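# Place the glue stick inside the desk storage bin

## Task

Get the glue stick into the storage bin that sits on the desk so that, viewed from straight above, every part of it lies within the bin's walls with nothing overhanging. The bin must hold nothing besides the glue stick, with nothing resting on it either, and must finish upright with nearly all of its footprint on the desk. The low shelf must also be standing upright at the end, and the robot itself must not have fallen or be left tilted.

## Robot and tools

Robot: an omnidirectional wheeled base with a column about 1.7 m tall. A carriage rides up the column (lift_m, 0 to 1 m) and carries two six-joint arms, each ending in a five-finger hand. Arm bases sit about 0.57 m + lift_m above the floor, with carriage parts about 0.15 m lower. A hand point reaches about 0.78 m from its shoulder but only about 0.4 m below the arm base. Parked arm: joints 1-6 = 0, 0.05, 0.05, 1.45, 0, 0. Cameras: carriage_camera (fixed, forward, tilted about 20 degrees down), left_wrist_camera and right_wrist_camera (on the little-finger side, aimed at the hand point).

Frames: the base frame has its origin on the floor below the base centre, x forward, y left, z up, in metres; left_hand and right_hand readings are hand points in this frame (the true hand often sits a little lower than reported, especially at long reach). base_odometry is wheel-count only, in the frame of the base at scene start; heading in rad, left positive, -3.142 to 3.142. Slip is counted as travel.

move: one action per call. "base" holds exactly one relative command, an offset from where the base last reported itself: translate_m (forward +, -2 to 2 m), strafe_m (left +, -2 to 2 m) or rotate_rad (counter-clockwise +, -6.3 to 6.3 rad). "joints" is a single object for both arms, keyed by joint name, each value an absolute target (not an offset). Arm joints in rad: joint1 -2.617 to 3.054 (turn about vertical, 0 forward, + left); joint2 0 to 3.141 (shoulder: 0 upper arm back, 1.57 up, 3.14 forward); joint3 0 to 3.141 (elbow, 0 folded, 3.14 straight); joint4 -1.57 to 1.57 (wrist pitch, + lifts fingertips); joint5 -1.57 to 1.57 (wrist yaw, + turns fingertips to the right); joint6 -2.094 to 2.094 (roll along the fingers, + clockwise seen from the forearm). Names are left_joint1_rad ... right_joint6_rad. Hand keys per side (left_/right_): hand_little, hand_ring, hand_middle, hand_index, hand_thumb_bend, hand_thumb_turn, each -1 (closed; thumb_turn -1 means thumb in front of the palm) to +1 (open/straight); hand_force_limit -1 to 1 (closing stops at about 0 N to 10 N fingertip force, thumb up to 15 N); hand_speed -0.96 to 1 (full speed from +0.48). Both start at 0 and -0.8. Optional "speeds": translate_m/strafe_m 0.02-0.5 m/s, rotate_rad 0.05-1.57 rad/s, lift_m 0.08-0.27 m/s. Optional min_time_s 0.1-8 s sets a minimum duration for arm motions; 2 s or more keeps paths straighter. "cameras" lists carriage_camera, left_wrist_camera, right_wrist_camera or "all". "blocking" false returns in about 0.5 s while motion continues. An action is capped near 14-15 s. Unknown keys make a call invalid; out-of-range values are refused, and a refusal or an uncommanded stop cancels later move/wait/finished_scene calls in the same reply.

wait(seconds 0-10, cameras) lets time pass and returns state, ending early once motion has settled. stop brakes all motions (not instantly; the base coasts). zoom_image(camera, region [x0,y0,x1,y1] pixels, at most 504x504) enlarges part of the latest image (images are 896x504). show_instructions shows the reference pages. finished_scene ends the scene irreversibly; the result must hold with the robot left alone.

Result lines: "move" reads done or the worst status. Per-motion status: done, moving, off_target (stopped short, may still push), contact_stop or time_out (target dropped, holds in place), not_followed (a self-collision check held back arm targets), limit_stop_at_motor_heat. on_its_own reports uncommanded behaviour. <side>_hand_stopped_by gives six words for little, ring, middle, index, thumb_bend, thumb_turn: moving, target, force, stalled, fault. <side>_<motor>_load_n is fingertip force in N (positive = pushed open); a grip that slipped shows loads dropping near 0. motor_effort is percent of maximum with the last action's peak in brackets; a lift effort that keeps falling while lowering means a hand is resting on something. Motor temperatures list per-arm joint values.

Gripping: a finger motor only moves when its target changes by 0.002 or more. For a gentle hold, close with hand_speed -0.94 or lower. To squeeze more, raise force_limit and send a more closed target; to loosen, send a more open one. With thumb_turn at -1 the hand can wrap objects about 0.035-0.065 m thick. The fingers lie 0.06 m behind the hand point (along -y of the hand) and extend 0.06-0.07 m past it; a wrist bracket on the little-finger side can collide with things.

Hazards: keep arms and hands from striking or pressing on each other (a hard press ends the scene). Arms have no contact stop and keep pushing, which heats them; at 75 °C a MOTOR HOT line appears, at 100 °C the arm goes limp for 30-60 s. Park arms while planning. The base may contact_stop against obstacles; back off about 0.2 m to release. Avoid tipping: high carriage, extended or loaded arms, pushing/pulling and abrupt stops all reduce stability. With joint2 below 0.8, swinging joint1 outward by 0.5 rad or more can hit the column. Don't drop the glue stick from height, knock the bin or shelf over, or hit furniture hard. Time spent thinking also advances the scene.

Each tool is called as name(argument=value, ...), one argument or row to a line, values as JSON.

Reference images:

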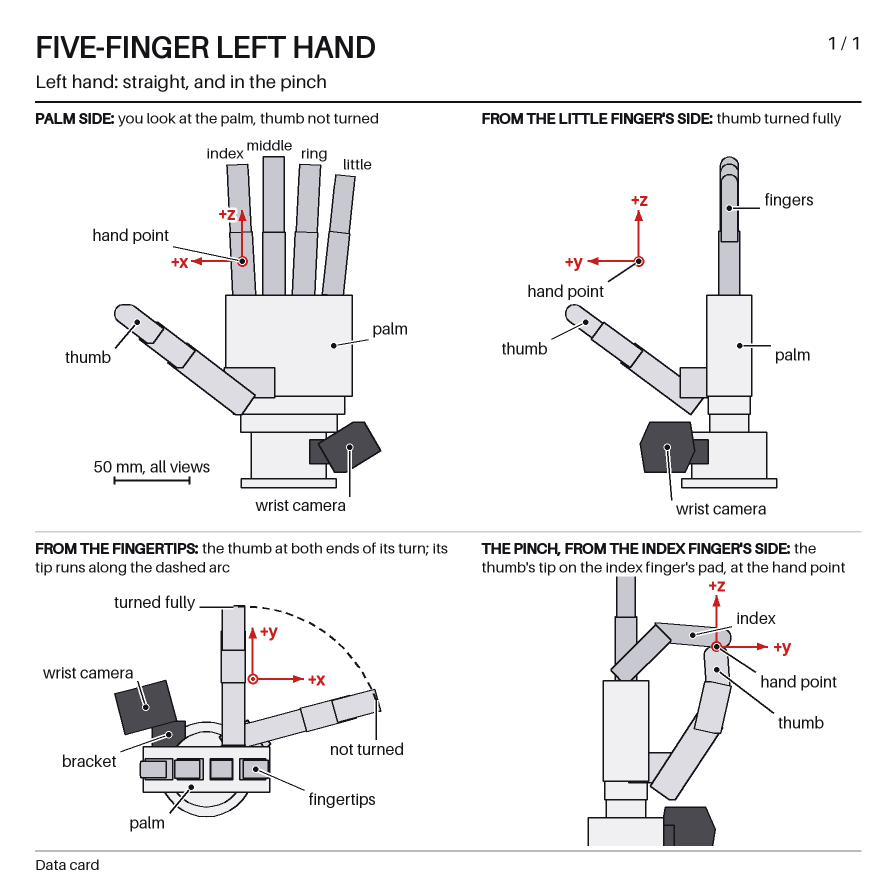

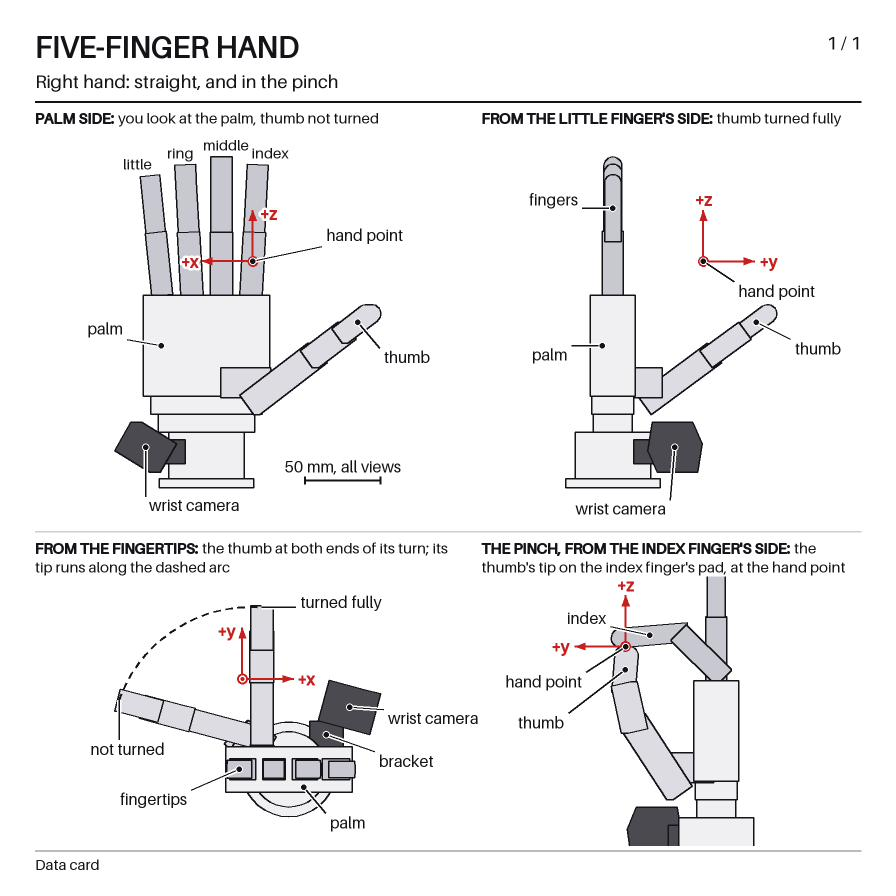

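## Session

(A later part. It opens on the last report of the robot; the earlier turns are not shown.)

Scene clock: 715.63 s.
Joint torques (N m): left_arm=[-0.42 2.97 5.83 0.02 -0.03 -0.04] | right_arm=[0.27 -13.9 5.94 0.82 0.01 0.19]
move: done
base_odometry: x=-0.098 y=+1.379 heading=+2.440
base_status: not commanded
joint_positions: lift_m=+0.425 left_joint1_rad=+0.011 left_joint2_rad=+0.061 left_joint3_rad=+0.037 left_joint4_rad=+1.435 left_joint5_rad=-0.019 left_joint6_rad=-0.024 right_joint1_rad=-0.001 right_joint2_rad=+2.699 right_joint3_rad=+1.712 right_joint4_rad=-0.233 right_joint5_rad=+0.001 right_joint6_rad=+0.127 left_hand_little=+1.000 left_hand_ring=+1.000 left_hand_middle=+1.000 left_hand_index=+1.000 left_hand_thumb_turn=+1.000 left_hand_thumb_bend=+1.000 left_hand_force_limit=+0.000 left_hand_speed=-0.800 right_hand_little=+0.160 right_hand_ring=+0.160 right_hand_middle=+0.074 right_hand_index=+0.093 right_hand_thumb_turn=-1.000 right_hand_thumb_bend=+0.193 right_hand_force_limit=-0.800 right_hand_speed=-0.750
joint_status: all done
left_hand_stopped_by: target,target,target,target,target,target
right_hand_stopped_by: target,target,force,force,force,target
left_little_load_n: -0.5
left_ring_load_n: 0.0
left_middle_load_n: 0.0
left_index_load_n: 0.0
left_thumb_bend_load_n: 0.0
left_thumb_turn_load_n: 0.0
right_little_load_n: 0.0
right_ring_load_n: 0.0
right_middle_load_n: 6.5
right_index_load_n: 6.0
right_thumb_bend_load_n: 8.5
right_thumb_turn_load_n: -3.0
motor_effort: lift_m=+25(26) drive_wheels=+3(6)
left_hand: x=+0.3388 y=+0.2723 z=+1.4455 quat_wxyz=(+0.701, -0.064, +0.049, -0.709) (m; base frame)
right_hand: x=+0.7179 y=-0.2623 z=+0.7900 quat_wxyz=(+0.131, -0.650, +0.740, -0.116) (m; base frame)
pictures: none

move(
  joints={"right_joint3_rad": 1.765, "right_joint4_rad": -0.235},
  cameras=["right_wrist_camera", "carriage_camera"],
)

zoom_image(
  camera="carriage_camera",
  region=[460, 320, 600, 440],
)

Scene clock: 721.33 s.
Joint torques (N m): left_arm=[-0.36 2.91 5.86 0.02 -0.04 -0.03] | right_arm=[0.24 -14.02 5.85 0.9 0.03 0.19]
Motor temperatures (°C): left_arm=[27 30 46 26 29 26] | right_arm=[28 53 34 32 30 27]
move: done
base_odometry: x=-0.098 y=+1.379 heading=+2.440
base_status: not commanded
joint_positions: lift_m=+0.425 left_joint1_rad=+0.011 left_joint2_rad=+0.061 left_joint3_rad=+0.037 left_joint4_rad=+1.435 left_joint5_rad=-0.019 left_joint6_rad=-0.024 right_joint1_rad=-0.001 right_joint2_rad=+2.699 right_joint3_rad=+1.739 right_joint4_rad=-0.237 right_joint5_rad=+0.001 right_joint6_rad=+0.127 left_hand_little=+1.000 left_hand_ring=+1.000 left_hand_middle=+1.000 left_hand_index=+1.000 left_hand_thumb_turn=+1.000 left_hand_thumb_bend=+1.000 left_hand_force_limit=+0.000 left_hand_speed=-0.800 right_hand_little=+0.160 right_hand_ring=+0.160 right_hand_middle=+0.074 right_hand_index=+0.093 right_hand_thumb_turn=-1.000 right_hand_thumb_bend=+0.193 right_hand_force_limit=-0.800 right_hand_speed=-0.750
joint_status: all done
left_hand_stopped_by: target,target,target,target,target,target
right_hand_stopped_by: target,target,force,force,force,target
left_little_load_n: 0.0
left_ring_load_n: 0.0
left_middle_load_n: 0.0
left_index_load_n: 0.0
left_thumb_bend_load_n: 0.0
left_thumb_turn_load_n: 0.0
right_little_load_n: 0.0
right_ring_load_n: 0.0
right_middle_load_n: 6.5
right_index_load_n: 6.0
right_thumb_bend_load_n: 9.0
right_thumb_turn_load_n: -3.5
motor_effort: lift_m=+25(27) drive_wheels=+3(3)
left_hand: x=+0.3388 y=+0.2723 z=+1.4455 quat_wxyz=(+0.701, -0.064, +0.049, -0.709) (m; base frame)
right_hand: x=+0.7288 y=-0.2623 z=+0.7961 quat_wxyz=(+0.139, -0.649, +0.738, -0.123) (m; base frame)
pictures: carriage_camera, right_wrist_camera
camera_calibration:
carriage_camera: T_world_to_cam=[[0.0428144, -0.998566, 0.0321519, -0.0536852], [-0.289271, -0.043193, -0.956272, 1.39758], [0.956289, 0.0316416, -0.290706, 0.296033], [0, 0, 0, 1]] pos_world=[0.123484, -0.00260967, 1.42425]
right_wrist_camera: T_world_to_cam=[[-0.912846, -0.165993, -0.37304, 0.917218], [-0.319431, 0.859395, 0.399254, 0.146029], [0.254316, 0.483618, -0.837519, 0.726946], [0, 0, 0, 1]] pos_world=[0.699051, -0.324809, 0.892687]

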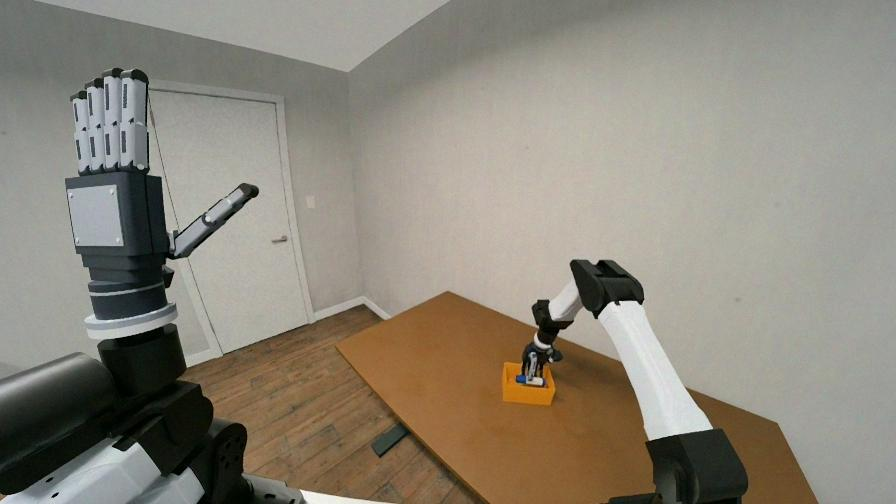

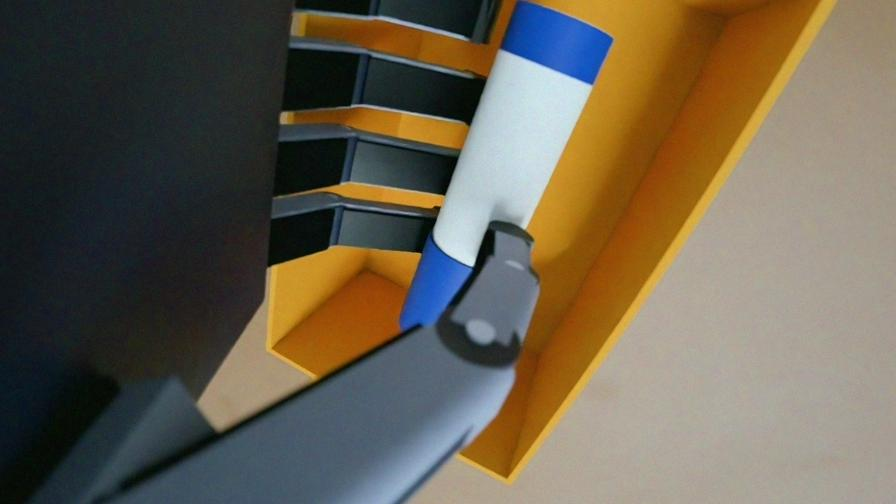

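Scaled by 3.600 from the camera's 896x504 image, which has a finer 1280x720 frame.

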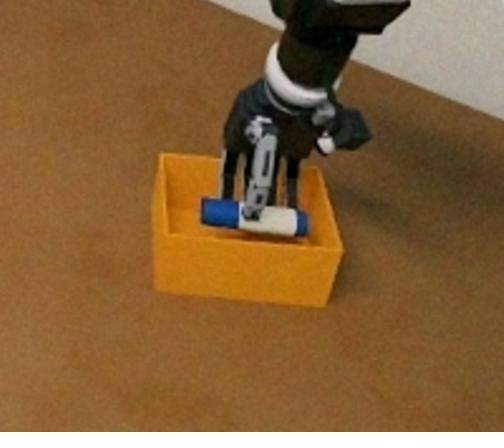

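move(
  joints={"lift_m": 0.403},
  speeds={"lift_m": 0.08},
  cameras=["right_wrist_camera", "carriage_camera"],
)

zoom_image(
  camera="carriage_camera",
  region=[460, 320, 600, 440],
)

Scene clock: 725.70 s.
Joint torques (N m): left_arm=[-0.39 2.97 5.89 0.05 -0.04 -0.04] | right_arm=[0.27 -14.16 5.59 0.93 0.02 0.18]
move: done
base_odometry: x=-0.098 y=+1.379 heading=+2.440
base_status: not commanded
joint_positions: lift_m=+0.403 left_joint1_rad=+0.011 left_joint2_rad=+0.061 left_joint3_rad=+0.037 left_joint4_rad=+1.435 left_joint5_rad=-0.019 left_joint6_rad=-0.024 right_joint1_rad=-0.001 right_joint2_rad=+2.700 right_joint3_rad=+1.742 right_joint4_rad=-0.239 right_joint5_rad=+0.001 right_joint6_rad=+0.128 left_hand_little=+1.000 left_hand_ring=+1.000 left_hand_middle=+1.000 left_hand_index=+1.000 left_hand_thumb_turn=+1.000 left_hand_thumb_bend=+1.000 left_hand_force_limit=+0.000 left_hand_speed=-0.800 right_hand_little=+0.160 right_hand_ring=+0.160 right_hand_middle=+0.074 right_hand_index=+0.093 right_hand_thumb_turn=-1.000 right_hand_thumb_bend=+0.193 right_hand_force_limit=-0.800 right_hand_speed=-0.750
joint_status: all done
left_hand_stopped_by: target,target,target,target,target,target
right_hand_stopped_by: target,target,force,force,force,target
left_little_load_n: 0.0
left_ring_load_n: -0.5
left_middle_load_n: 0.0
left_index_load_n: 0.0
left_thumb_bend_load_n: 0.0
left_thumb_turn_load_n: 0.0
right_little_load_n: 0.0
right_ring_load_n: 0.0
right_middle_load_n: 6.5
right_index_load_n: 6.0
right_thumb_bend_load_n: 9.0
right_thumb_turn_load_n: -3.5
motor_effort: lift_m=+25(28) drive_wheels=-5(6)
left_hand: x=+0.3389 y=+0.2723 z=+1.4234 quat_wxyz=(+0.701, -0.064, +0.049, -0.709) (m; base frame)
right_hand: x=+0.7289 y=-0.2623 z=+0.7740 quat_wxyz=(+0.139, -0.648, +0.738, -0.123) (m; base frame)
pictures: carriage_camera, right_wrist_camera
camera_calibration:
carriage_camera: T_world_to_cam=[[0.0428144, -0.998566, 0.0321519, -0.0529779], [-0.289271, -0.043193, -0.956272, 1.37654], [0.956289, 0.0316416, -0.290706, 0.289638], [0, 0, 0, 1]] pos_world=[0.123484, -0.00260967, 1.40225]
right_wrist_camera: T_world_to_cam=[[-0.913357, -0.16559, -0.371965, 0.908801], [-0.31861, 0.859482, 0.399722, 0.153992], [0.253508, 0.483601, -0.837773, 0.709144], [0, 0, 0, 1]] pos_world=[0.69935, -0.324808, 0.87059]

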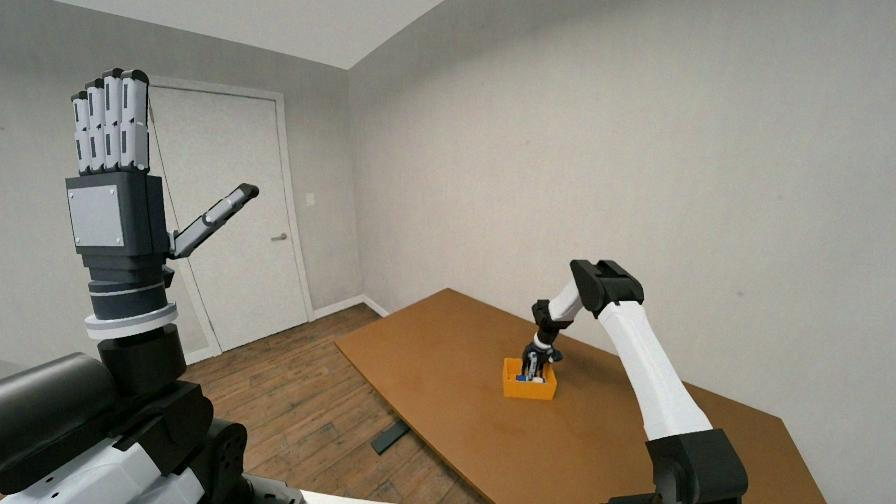

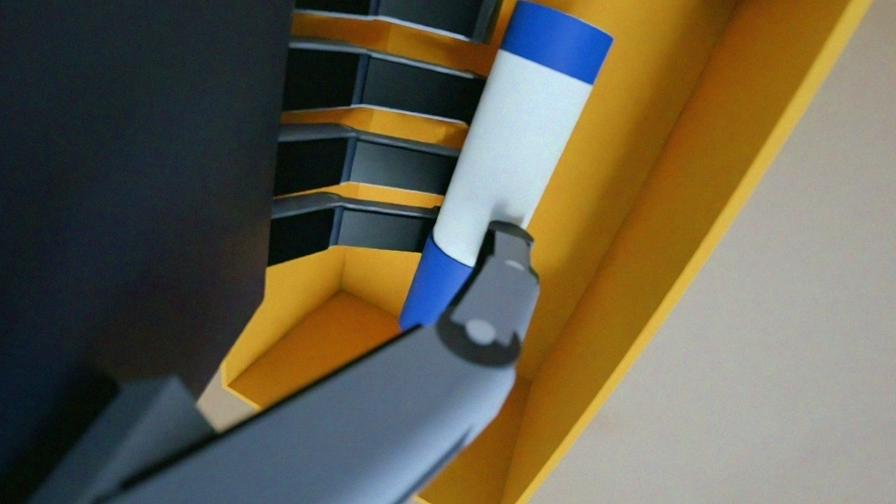

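Scaled by 3.600 from the camera's 896x504 image, which has a finer 1280x720 frame.

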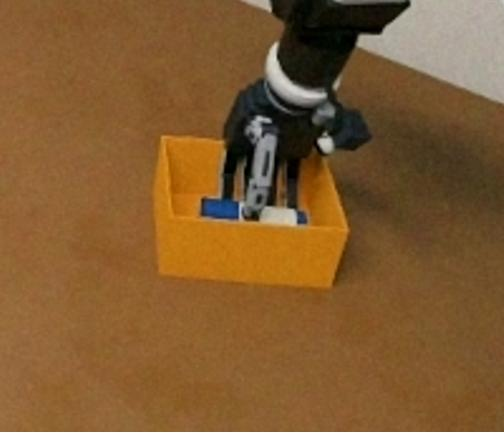

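move(
  joints={"lift_m": 0.393},
  speeds={"lift_m": 0.08},
  cameras=["right_wrist_camera"],
)

Scene clock: 730.60 s.
Joint torques (N m): left_arm=[-0.39 2.92 5.83 0.03 -0.05 -0.04] | right_arm=[0.28 -14.52 5.48 0.92 0.02 0.19]
Motor temperatures (°C): left_arm=[27 30 46 26 29 26] | right_arm=[28 55 35 32 30 27]
move: done
base_odometry: x=-0.098 y=+1.379 heading=+2.440
base_status: not commanded
joint_positions: lift_m=+0.393 left_joint1_rad=+0.011 left_joint2_rad=+0.061 left_joint3_rad=+0.037 left_joint4_rad=+1.435 left_joint5_rad=-0.019 left_joint6_rad=-0.024 right_joint1_rad=-0.001 right_joint2_rad=+2.703 right_joint3_rad=+1.744 right_joint4_rad=-0.240 right_joint5_rad=+0.001 right_joint6_rad=+0.128 left_hand_little=+1.000 left_hand_ring=+1.000 left_hand_middle=+1.000 left_hand_index=+1.000 left_hand_thumb_turn=+1.000 left_hand_thumb_bend=+1.000 left_hand_force_limit=+0.000 left_hand_speed=-0.800 right_hand_little=+0.160 right_hand_ring=+0.160 right_hand_middle=+0.074 right_hand_index=+0.093 right_hand_thumb_turn=-1.000 right_hand_thumb_bend=+0.193 right_hand_force_limit=-0.800 right_hand_speed=-0.750
joint_status: all done
left_hand_stopped_by: target,target,target,target,target,target
right_hand_stopped_by: target,target,force,force,force,target
left_little_load_n: 0.0
left_ring_load_n: 0.0
left_middle_load_n: 0.0
left_index_load_n: 0.0
left_thumb_bend_load_n: 0.0
left_thumb_turn_load_n: 0.0
right_little_load_n: 0.0
right_ring_load_n: 0.0
right_middle_load_n: 6.5
right_index_load_n: 6.0
right_thumb_bend_load_n: 9.0
right_thumb_turn_load_n: -3.5
motor_effort: lift_m=+26(26) drive_wheels=+3(6)
left_hand: x=+0.3389 y=+0.2723 z=+1.4134 quat_wxyz=(+0.701, -0.064, +0.049, -0.709) (m; base frame)
right_hand: x=+0.7285 y=-0.2623 z=+0.7631 quat_wxyz=(+0.138, -0.649, +0.738, -0.122) (m; base frame)
pictures: right_wrist_camera
camera_calibration:
right_wrist_camera: T_world_to_cam=[[-0.914079, -0.165553, -0.370204, 0.903513], [-0.317807, 0.85949, 0.400345, 0.157117], [0.251908, 0.483601, -0.838256, 0.701709], [0, 0, 0, 1]] pos_world=[0.69905, -0.324808, 0.859795]

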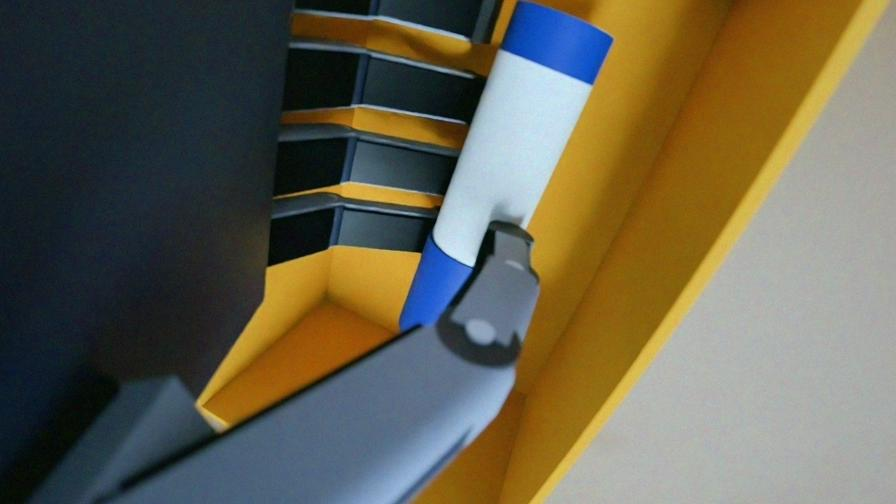

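move(
  joints={"right_hand_speed": -0.8, "right_hand_thumb_bend": 0.5},
  cameras=["right_wrist_camera", "carriage_camera"],
)

Scene clock: 741.67 s.
Joint torques (N m): left_arm=[-0.4 2.95 5.83 0.02 -0.04 -0.04] | right_arm=[0.31 -14.45 5.48 0.93 0.03 0.18]
move: done
base_odometry: x=-0.098 y=+1.379 heading=+2.440
base_status: not commanded
joint_positions: lift_m=+0.393 left_joint1_rad=+0.011 left_joint2_rad=+0.061 left_joint3_rad=+0.037 left_joint4_rad=+1.435 left_joint5_rad=-0.019 left_joint6_rad=-0.024 right_joint1_rad=-0.001 right_joint2_rad=+2.703 right_joint3_rad=+1.744 right_joint4_rad=-0.240 right_joint5_rad=+0.001 right_joint6_rad=+0.128 left_hand_little=+1.000 left_hand_ring=+1.000 left_hand_middle=+1.000 left_hand_index=+1.000 left_hand_thumb_turn=+1.000 left_hand_thumb_bend=+1.000 left_hand_force_limit=+0.000 left_hand_speed=-0.800 right_hand_little=+0.160 right_hand_ring=+0.160 right_hand_middle=+0.074 right_hand_index=+0.093 right_hand_thumb_turn=-1.000 right_hand_thumb_bend=+0.500 right_hand_force_limit=-0.800 right_hand_speed=-0.800
joint_status: all done
left_hand_stopped_by: target,target,target,target,target,target
right_hand_stopped_by: target,target,force,force,target,target
left_little_load_n: 0.0
left_ring_load_n: 0.0
left_middle_load_n: 0.0
left_index_load_n: 0.0
left_thumb_bend_load_n: 0.0
left_thumb_turn_load_n: 0.0
right_little_load_n: 0.0
right_ring_load_n: 0.0
right_middle_load_n: 0.0
right_index_load_n: 0.0
right_thumb_bend_load_n: 0.0
right_thumb_turn_load_n: 0.0
motor_effort: lift_m=+25(26) drive_wheels=+3(3)
left_hand: x=+0.3389 y=+0.2723 z=+1.4134 quat_wxyz=(+0.701, -0.064, +0.049, -0.709) (m; base frame)
right_hand: x=+0.7285 y=-0.2623 z=+0.7631 quat_wxyz=(+0.138, -0.649, +0.738, -0.122) (m; base frame)
pictures: carriage_camera, right_wrist_camera
camera_calibration:
carriage_camera: T_world_to_cam=[[0.0428144, -0.998566, 0.0321519, -0.0526563], [-0.289271, -0.043193, -0.956272, 1.36698], [0.956289, 0.0316416, -0.290706, 0.286731], [0, 0, 0, 1]] pos_world=[0.123484, -0.00260967, 1.39225]
right_wrist_camera: T_world_to_cam=[[-0.914079, -0.165553, -0.370204, 0.903513], [-0.317807, 0.85949, 0.400345, 0.157117], [0.251908, 0.483601, -0.838256, 0.701709], [0, 0, 0, 1]] pos_world=[0.69905, -0.324808, 0.859795]

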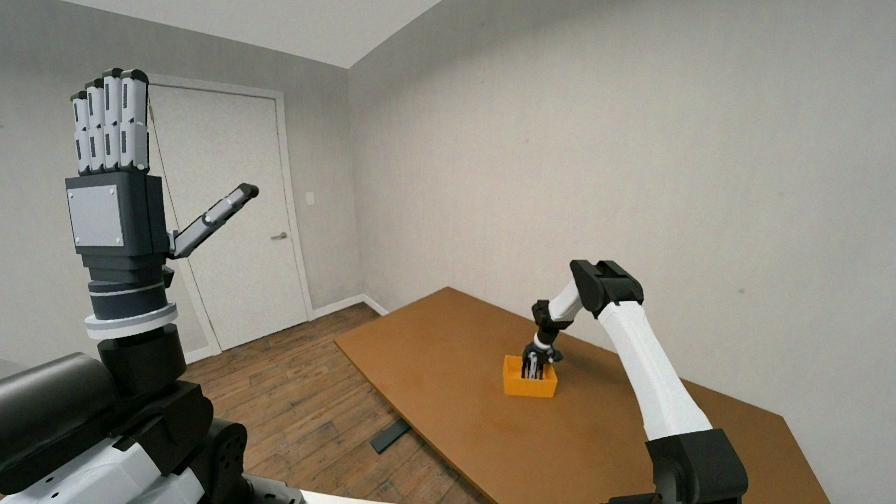

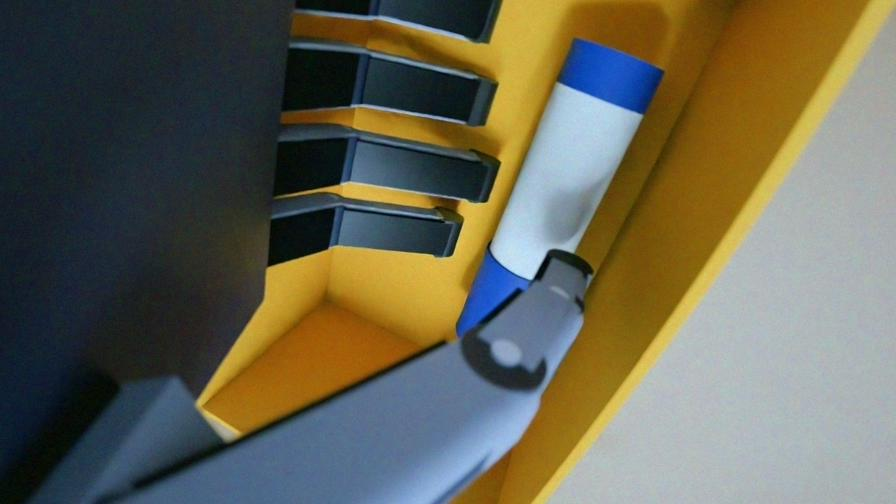

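move(
  joints={"lift_m": 0.45},
  speeds={"lift_m": 0.08},
  cameras=["right_wrist_camera", "carriage_camera"],
)

zoom_image(
  camera="carriage_camera",
  region=[460, 320, 600, 440],
)

Scene clock: 749.30 s.
Joint torques (N m): left_arm=[-0.39 2.91 5.89 0.04 -0.04 -0.04] | right_arm=[0.21 -14.58 5.34 0.92 0.03 0.18]
move: done
base_odometry: x=-0.098 y=+1.379 heading=+2.440
base_status: not commanded
joint_positions: lift_m=+0.450 left_joint1_rad=+0.011 left_joint2_rad=+0.061 left_joint3_rad=+0.037 left_joint4_rad=+1.435 left_joint5_rad=-0.019 left_joint6_rad=-0.024 right_joint1_rad=-0.001 right_joint2_rad=+2.703 right_joint3_rad=+1.745 right_joint4_rad=-0.240 right_joint5_rad=+0.001 right_joint6_rad=+0.128 left_hand_little=+1.000 left_hand_ring=+1.000 left_hand_middle=+1.000 left_hand_index=+1.000 left_hand_thumb_turn=+1.000 left_hand_thumb_bend=+1.000 left_hand_force_limit=+0.000 left_hand_speed=-0.800 right_hand_little=+0.160 right_hand_ring=+0.160 right_hand_middle=+0.074 right_hand_index=+0.093 right_hand_thumb_turn=-1.000 right_hand_thumb_bend=+0.500 right_hand_force_limit=-0.800 right_hand_speed=-0.800
joint_status: all done
left_hand_stopped_by: target,target,target,target,target,target
right_hand_stopped_by: target,target,force,force,target,target
left_little_load_n: 0.0
left_ring_load_n: 0.0
left_middle_load_n: 0.0
left_index_load_n: 0.0
left_thumb_bend_load_n: 0.0
left_thumb_turn_load_n: 0.0
right_little_load_n: 0.0
right_ring_load_n: 0.0
right_middle_load_n: 0.0
right_index_load_n: 0.0
right_thumb_bend_load_n: 0.0
right_thumb_turn_load_n: 0.0
motor_effort: lift_m=+29(37) drive_wheels=+3(5)
left_hand: x=+0.3389 y=+0.2723 z=+1.4700 quat_wxyz=(+0.701, -0.064, +0.049, -0.709) (m; base frame)
right_hand: x=+0.7290 y=-0.2623 z=+0.8198 quat_wxyz=(+0.139, -0.649, +0.738, -0.123) (m; base frame)
pictures: carriage_camera, right_wrist_camera
camera_calibration:
carriage_camera: T_world_to_cam=[[0.0428144, -0.998566, 0.0321519, -0.0544761], [-0.289271, -0.043193, -0.956272, 1.4211], [0.956289, 0.0316416, -0.290706, 0.303185], [0, 0, 0, 1]] pos_world=[0.123484, -0.00260967, 1.44885]
right_wrist_camera: T_world_to_cam=[[-0.913627, -0.165586, -0.371305, 0.925513], [-0.318316, 0.859486, 0.399949, 0.135304], [0.252905, 0.483596, -0.837958, 0.74808], [0, 0, 0, 1]] pos_world=[0.69945, -0.324808, 0.916392]

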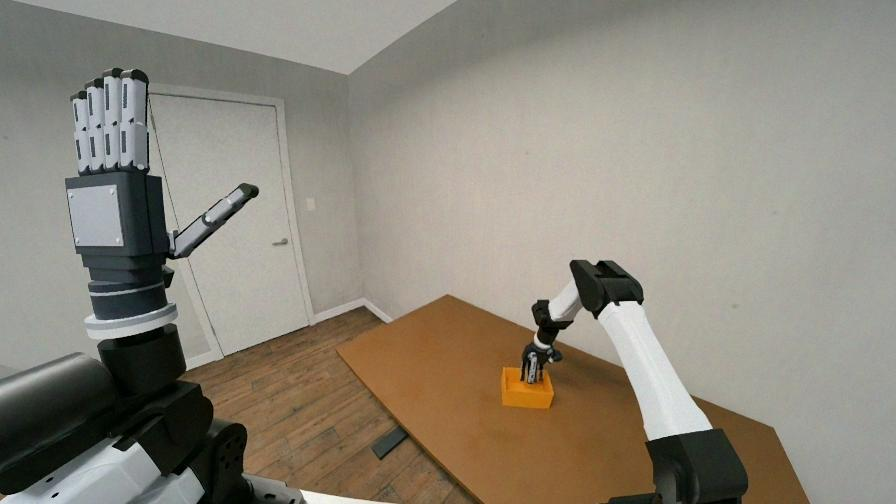

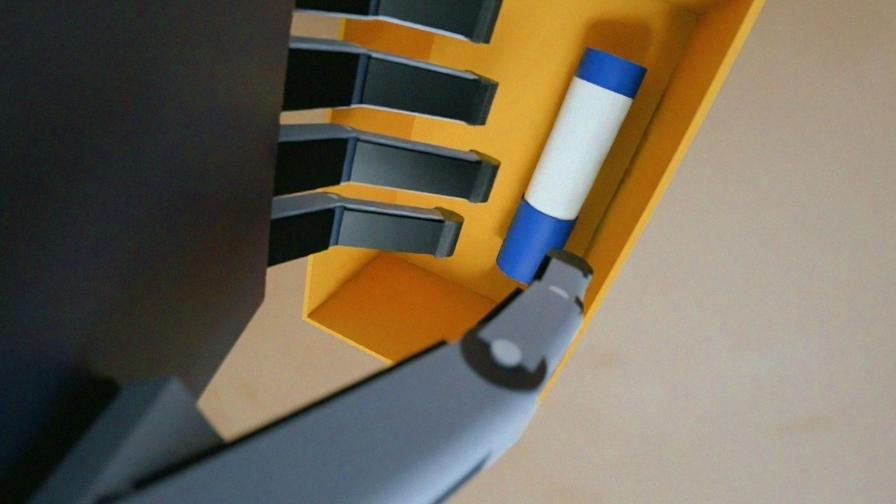

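Scaled by 3.600 from the camera's 896x504 image, which has a finer 1280x720 frame.

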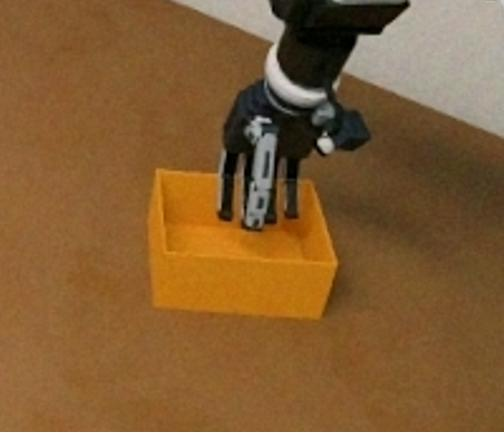

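move(
  joints={"lift_m": 0.6},
)

move(
  base={"translate_m": -0.2},
  cameras=["right_wrist_camera", "carriage_camera"],
)

zoom_image(
  camera="carriage_camera",
  region=[460, 320, 600, 440],
)

Scene clock: 753.33 s.
Joint torques (N m): left_arm=[-0.38 2.95 5.85 0.02 -0.04 -0.04] | right_arm=[0.21 -14.53 5.23 0.93 0.03 0.19]
move: done
base_odometry: x=-0.098 y=+1.379 heading=+2.440
base_status: not commanded
joint_positions: lift_m=+0.600 left_joint1_rad=+0.011 left_joint2_rad=+0.061 left_joint3_rad=+0.037 left_joint4_rad=+1.435 left_joint5_rad=-0.019 left_joint6_rad=-0.024 right_joint1_rad=-0.001 right_joint2_rad=+2.704 right_joint3_rad=+1.747 right_joint4_rad=-0.238 right_joint5_rad=+0.001 right_joint6_rad=+0.128 left_hand_little=+1.000 left_hand_ring=+1.000 left_hand_middle=+1.000 left_hand_index=+1.000 left_hand_thumb_turn=+1.000 left_hand_thumb_bend=+1.000 left_hand_force_limit=+0.000 left_hand_speed=-0.800 right_hand_little=+0.160 right_hand_ring=+0.160 right_hand_middle=+0.074 right_hand_index=+0.093 right_hand_thumb_turn=-1.000 right_hand_thumb_bend=+0.500 right_hand_force_limit=-0.800 right_hand_speed=-0.800
joint_status: all done
left_hand_stopped_by: target,target,target,target,target,target
right_hand_stopped_by: target,target,force,force,target,target
left_little_load_n: 0.0
left_ring_load_n: 0.0
left_middle_load_n: 0.0
left_index_load_n: 0.0
left_thumb_bend_load_n: 0.0
left_thumb_turn_load_n: 0.0
right_little_load_n: 0.5
right_ring_load_n: 0.0
right_middle_load_n: 0.5
right_index_load_n: 0.0
right_thumb_bend_load_n: 0.0
right_thumb_turn_load_n: 0.0
motor_effort: lift_m=+30(39) drive_wheels=+3(5)
left_hand: x=+0.3389 y=+0.2723 z=+1.6200 quat_wxyz=(+0.701, -0.064, +0.049, -0.709) (m; base frame)
right_hand: x=+0.7301 y=-0.2623 z=+0.9701 quat_wxyz=(+0.140, -0.648, +0.738, -0.124) (m; base frame)
pictures: none

Scene clock: 755.40 s.
Joint torques (N m): left_arm=[-0.39 2.99 5.83 0.02 -0.04 -0.04] | right_arm=[0.25 -14.67 5.22 0.92 0.03 0.18]
Motor temperatures (°C): left_arm=[27 30 46 26 29 26] | right_arm=[28 55 35 31 30 27]
move: done
base_odometry: x=+0.055 y=+1.250 heading=+2.440
base_status: done
joint_positions: lift_m=+0.600 left_joint1_rad=+0.011 left_joint2_rad=+0.061 left_joint3_rad=+0.037 left_joint4_rad=+1.435 left_joint5_rad=-0.019 left_joint6_rad=-0.024 right_joint1_rad=-0.001 right_joint2_rad=+2.704 right_joint3_rad=+1.747 right_joint4_rad=-0.239 right_joint5_rad=+0.001 right_joint6_rad=+0.128 left_hand_little=+1.000 left_hand_ring=+1.000 left_hand_middle=+1.000 left_hand_index=+1.000 left_hand_thumb_turn=+1.000 left_hand_thumb_bend=+1.000 left_hand_force_limit=+0.000 left_hand_speed=-0.800 right_hand_little=+0.160 right_hand_ring=+0.160 right_hand_middle=+0.074 right_hand_index=+0.093 right_hand_thumb_turn=-1.000 right_hand_thumb_bend=+0.500 right_hand_force_limit=-0.800 right_hand_speed=-0.800
joint_status: not commanded
left_hand_stopped_by: target,target,target,target,target,target
right_hand_stopped_by: target,target,force,force,target,target
left_little_load_n: 0.0
left_ring_load_n: 0.0
left_middle_load_n: 0.0
left_index_load_n: 0.0
left_thumb_bend_load_n: 0.0
left_thumb_turn_load_n: 0.0
right_little_load_n: 0.0
right_ring_load_n: 0.0
right_middle_load_n: 0.5
right_index_load_n: 0.0
right_thumb_bend_load_n: 0.0
right_thumb_turn_load_n: 0.0
motor_effort: lift_m=+30(31) drive_wheels=-2(13)
left_hand: x=+0.3388 y=+0.2723 z=+1.6200 quat_wxyz=(+0.701, -0.064, +0.049, -0.709) (m; base frame)
right_hand: x=+0.7300 y=-0.2623 z=+0.9700 quat_wxyz=(+0.140, -0.648, +0.738, -0.124) (m; base frame)
pictures: carriage_camera, right_wrist_camera
camera_calibration:
carriage_camera: T_world_to_cam=[[0.0428144, -0.998566, 0.0321519, -0.0592989], [-0.289271, -0.043193, -0.956272, 1.56454], [0.956289, 0.0316416, -0.290706, 0.346791], [0, 0, 0, 1]] pos_world=[0.123484, -0.00260967, 1.59885]
right_wrist_camera: T_world_to_cam=[[-0.912632, -0.165627, -0.373725, 0.983883], [-0.319411, 0.859476, 0.399097, 0.0771616], [0.255106, 0.4836, -0.837288, 0.871479], [0, 0, 0, 1]] pos_world=[0.70025, -0.324808, 1.06659]

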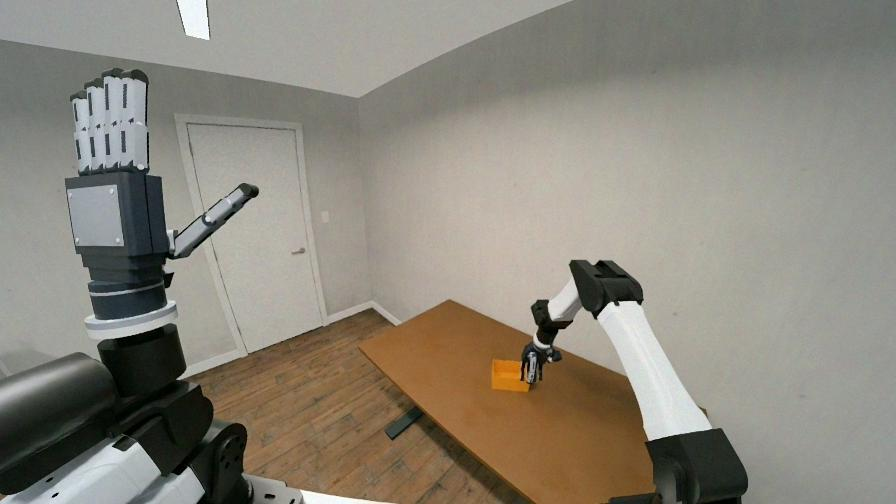

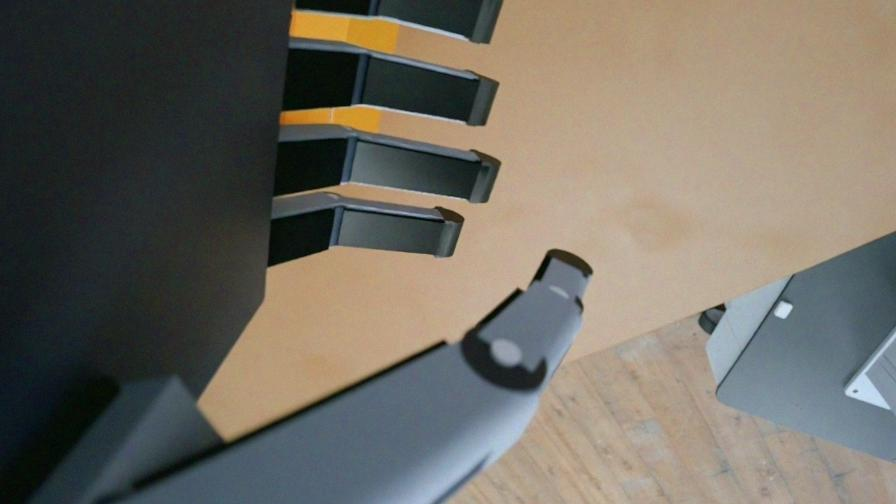

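Scaled by 3.600 from the camera's 896x504 image, which has a finer 1280x720 frame.

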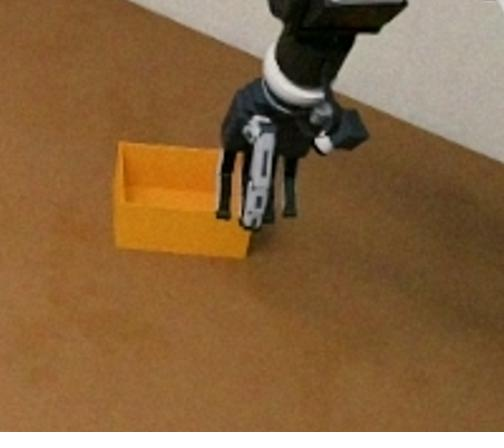

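finished_scene(
)

The scene is finished: the task was done.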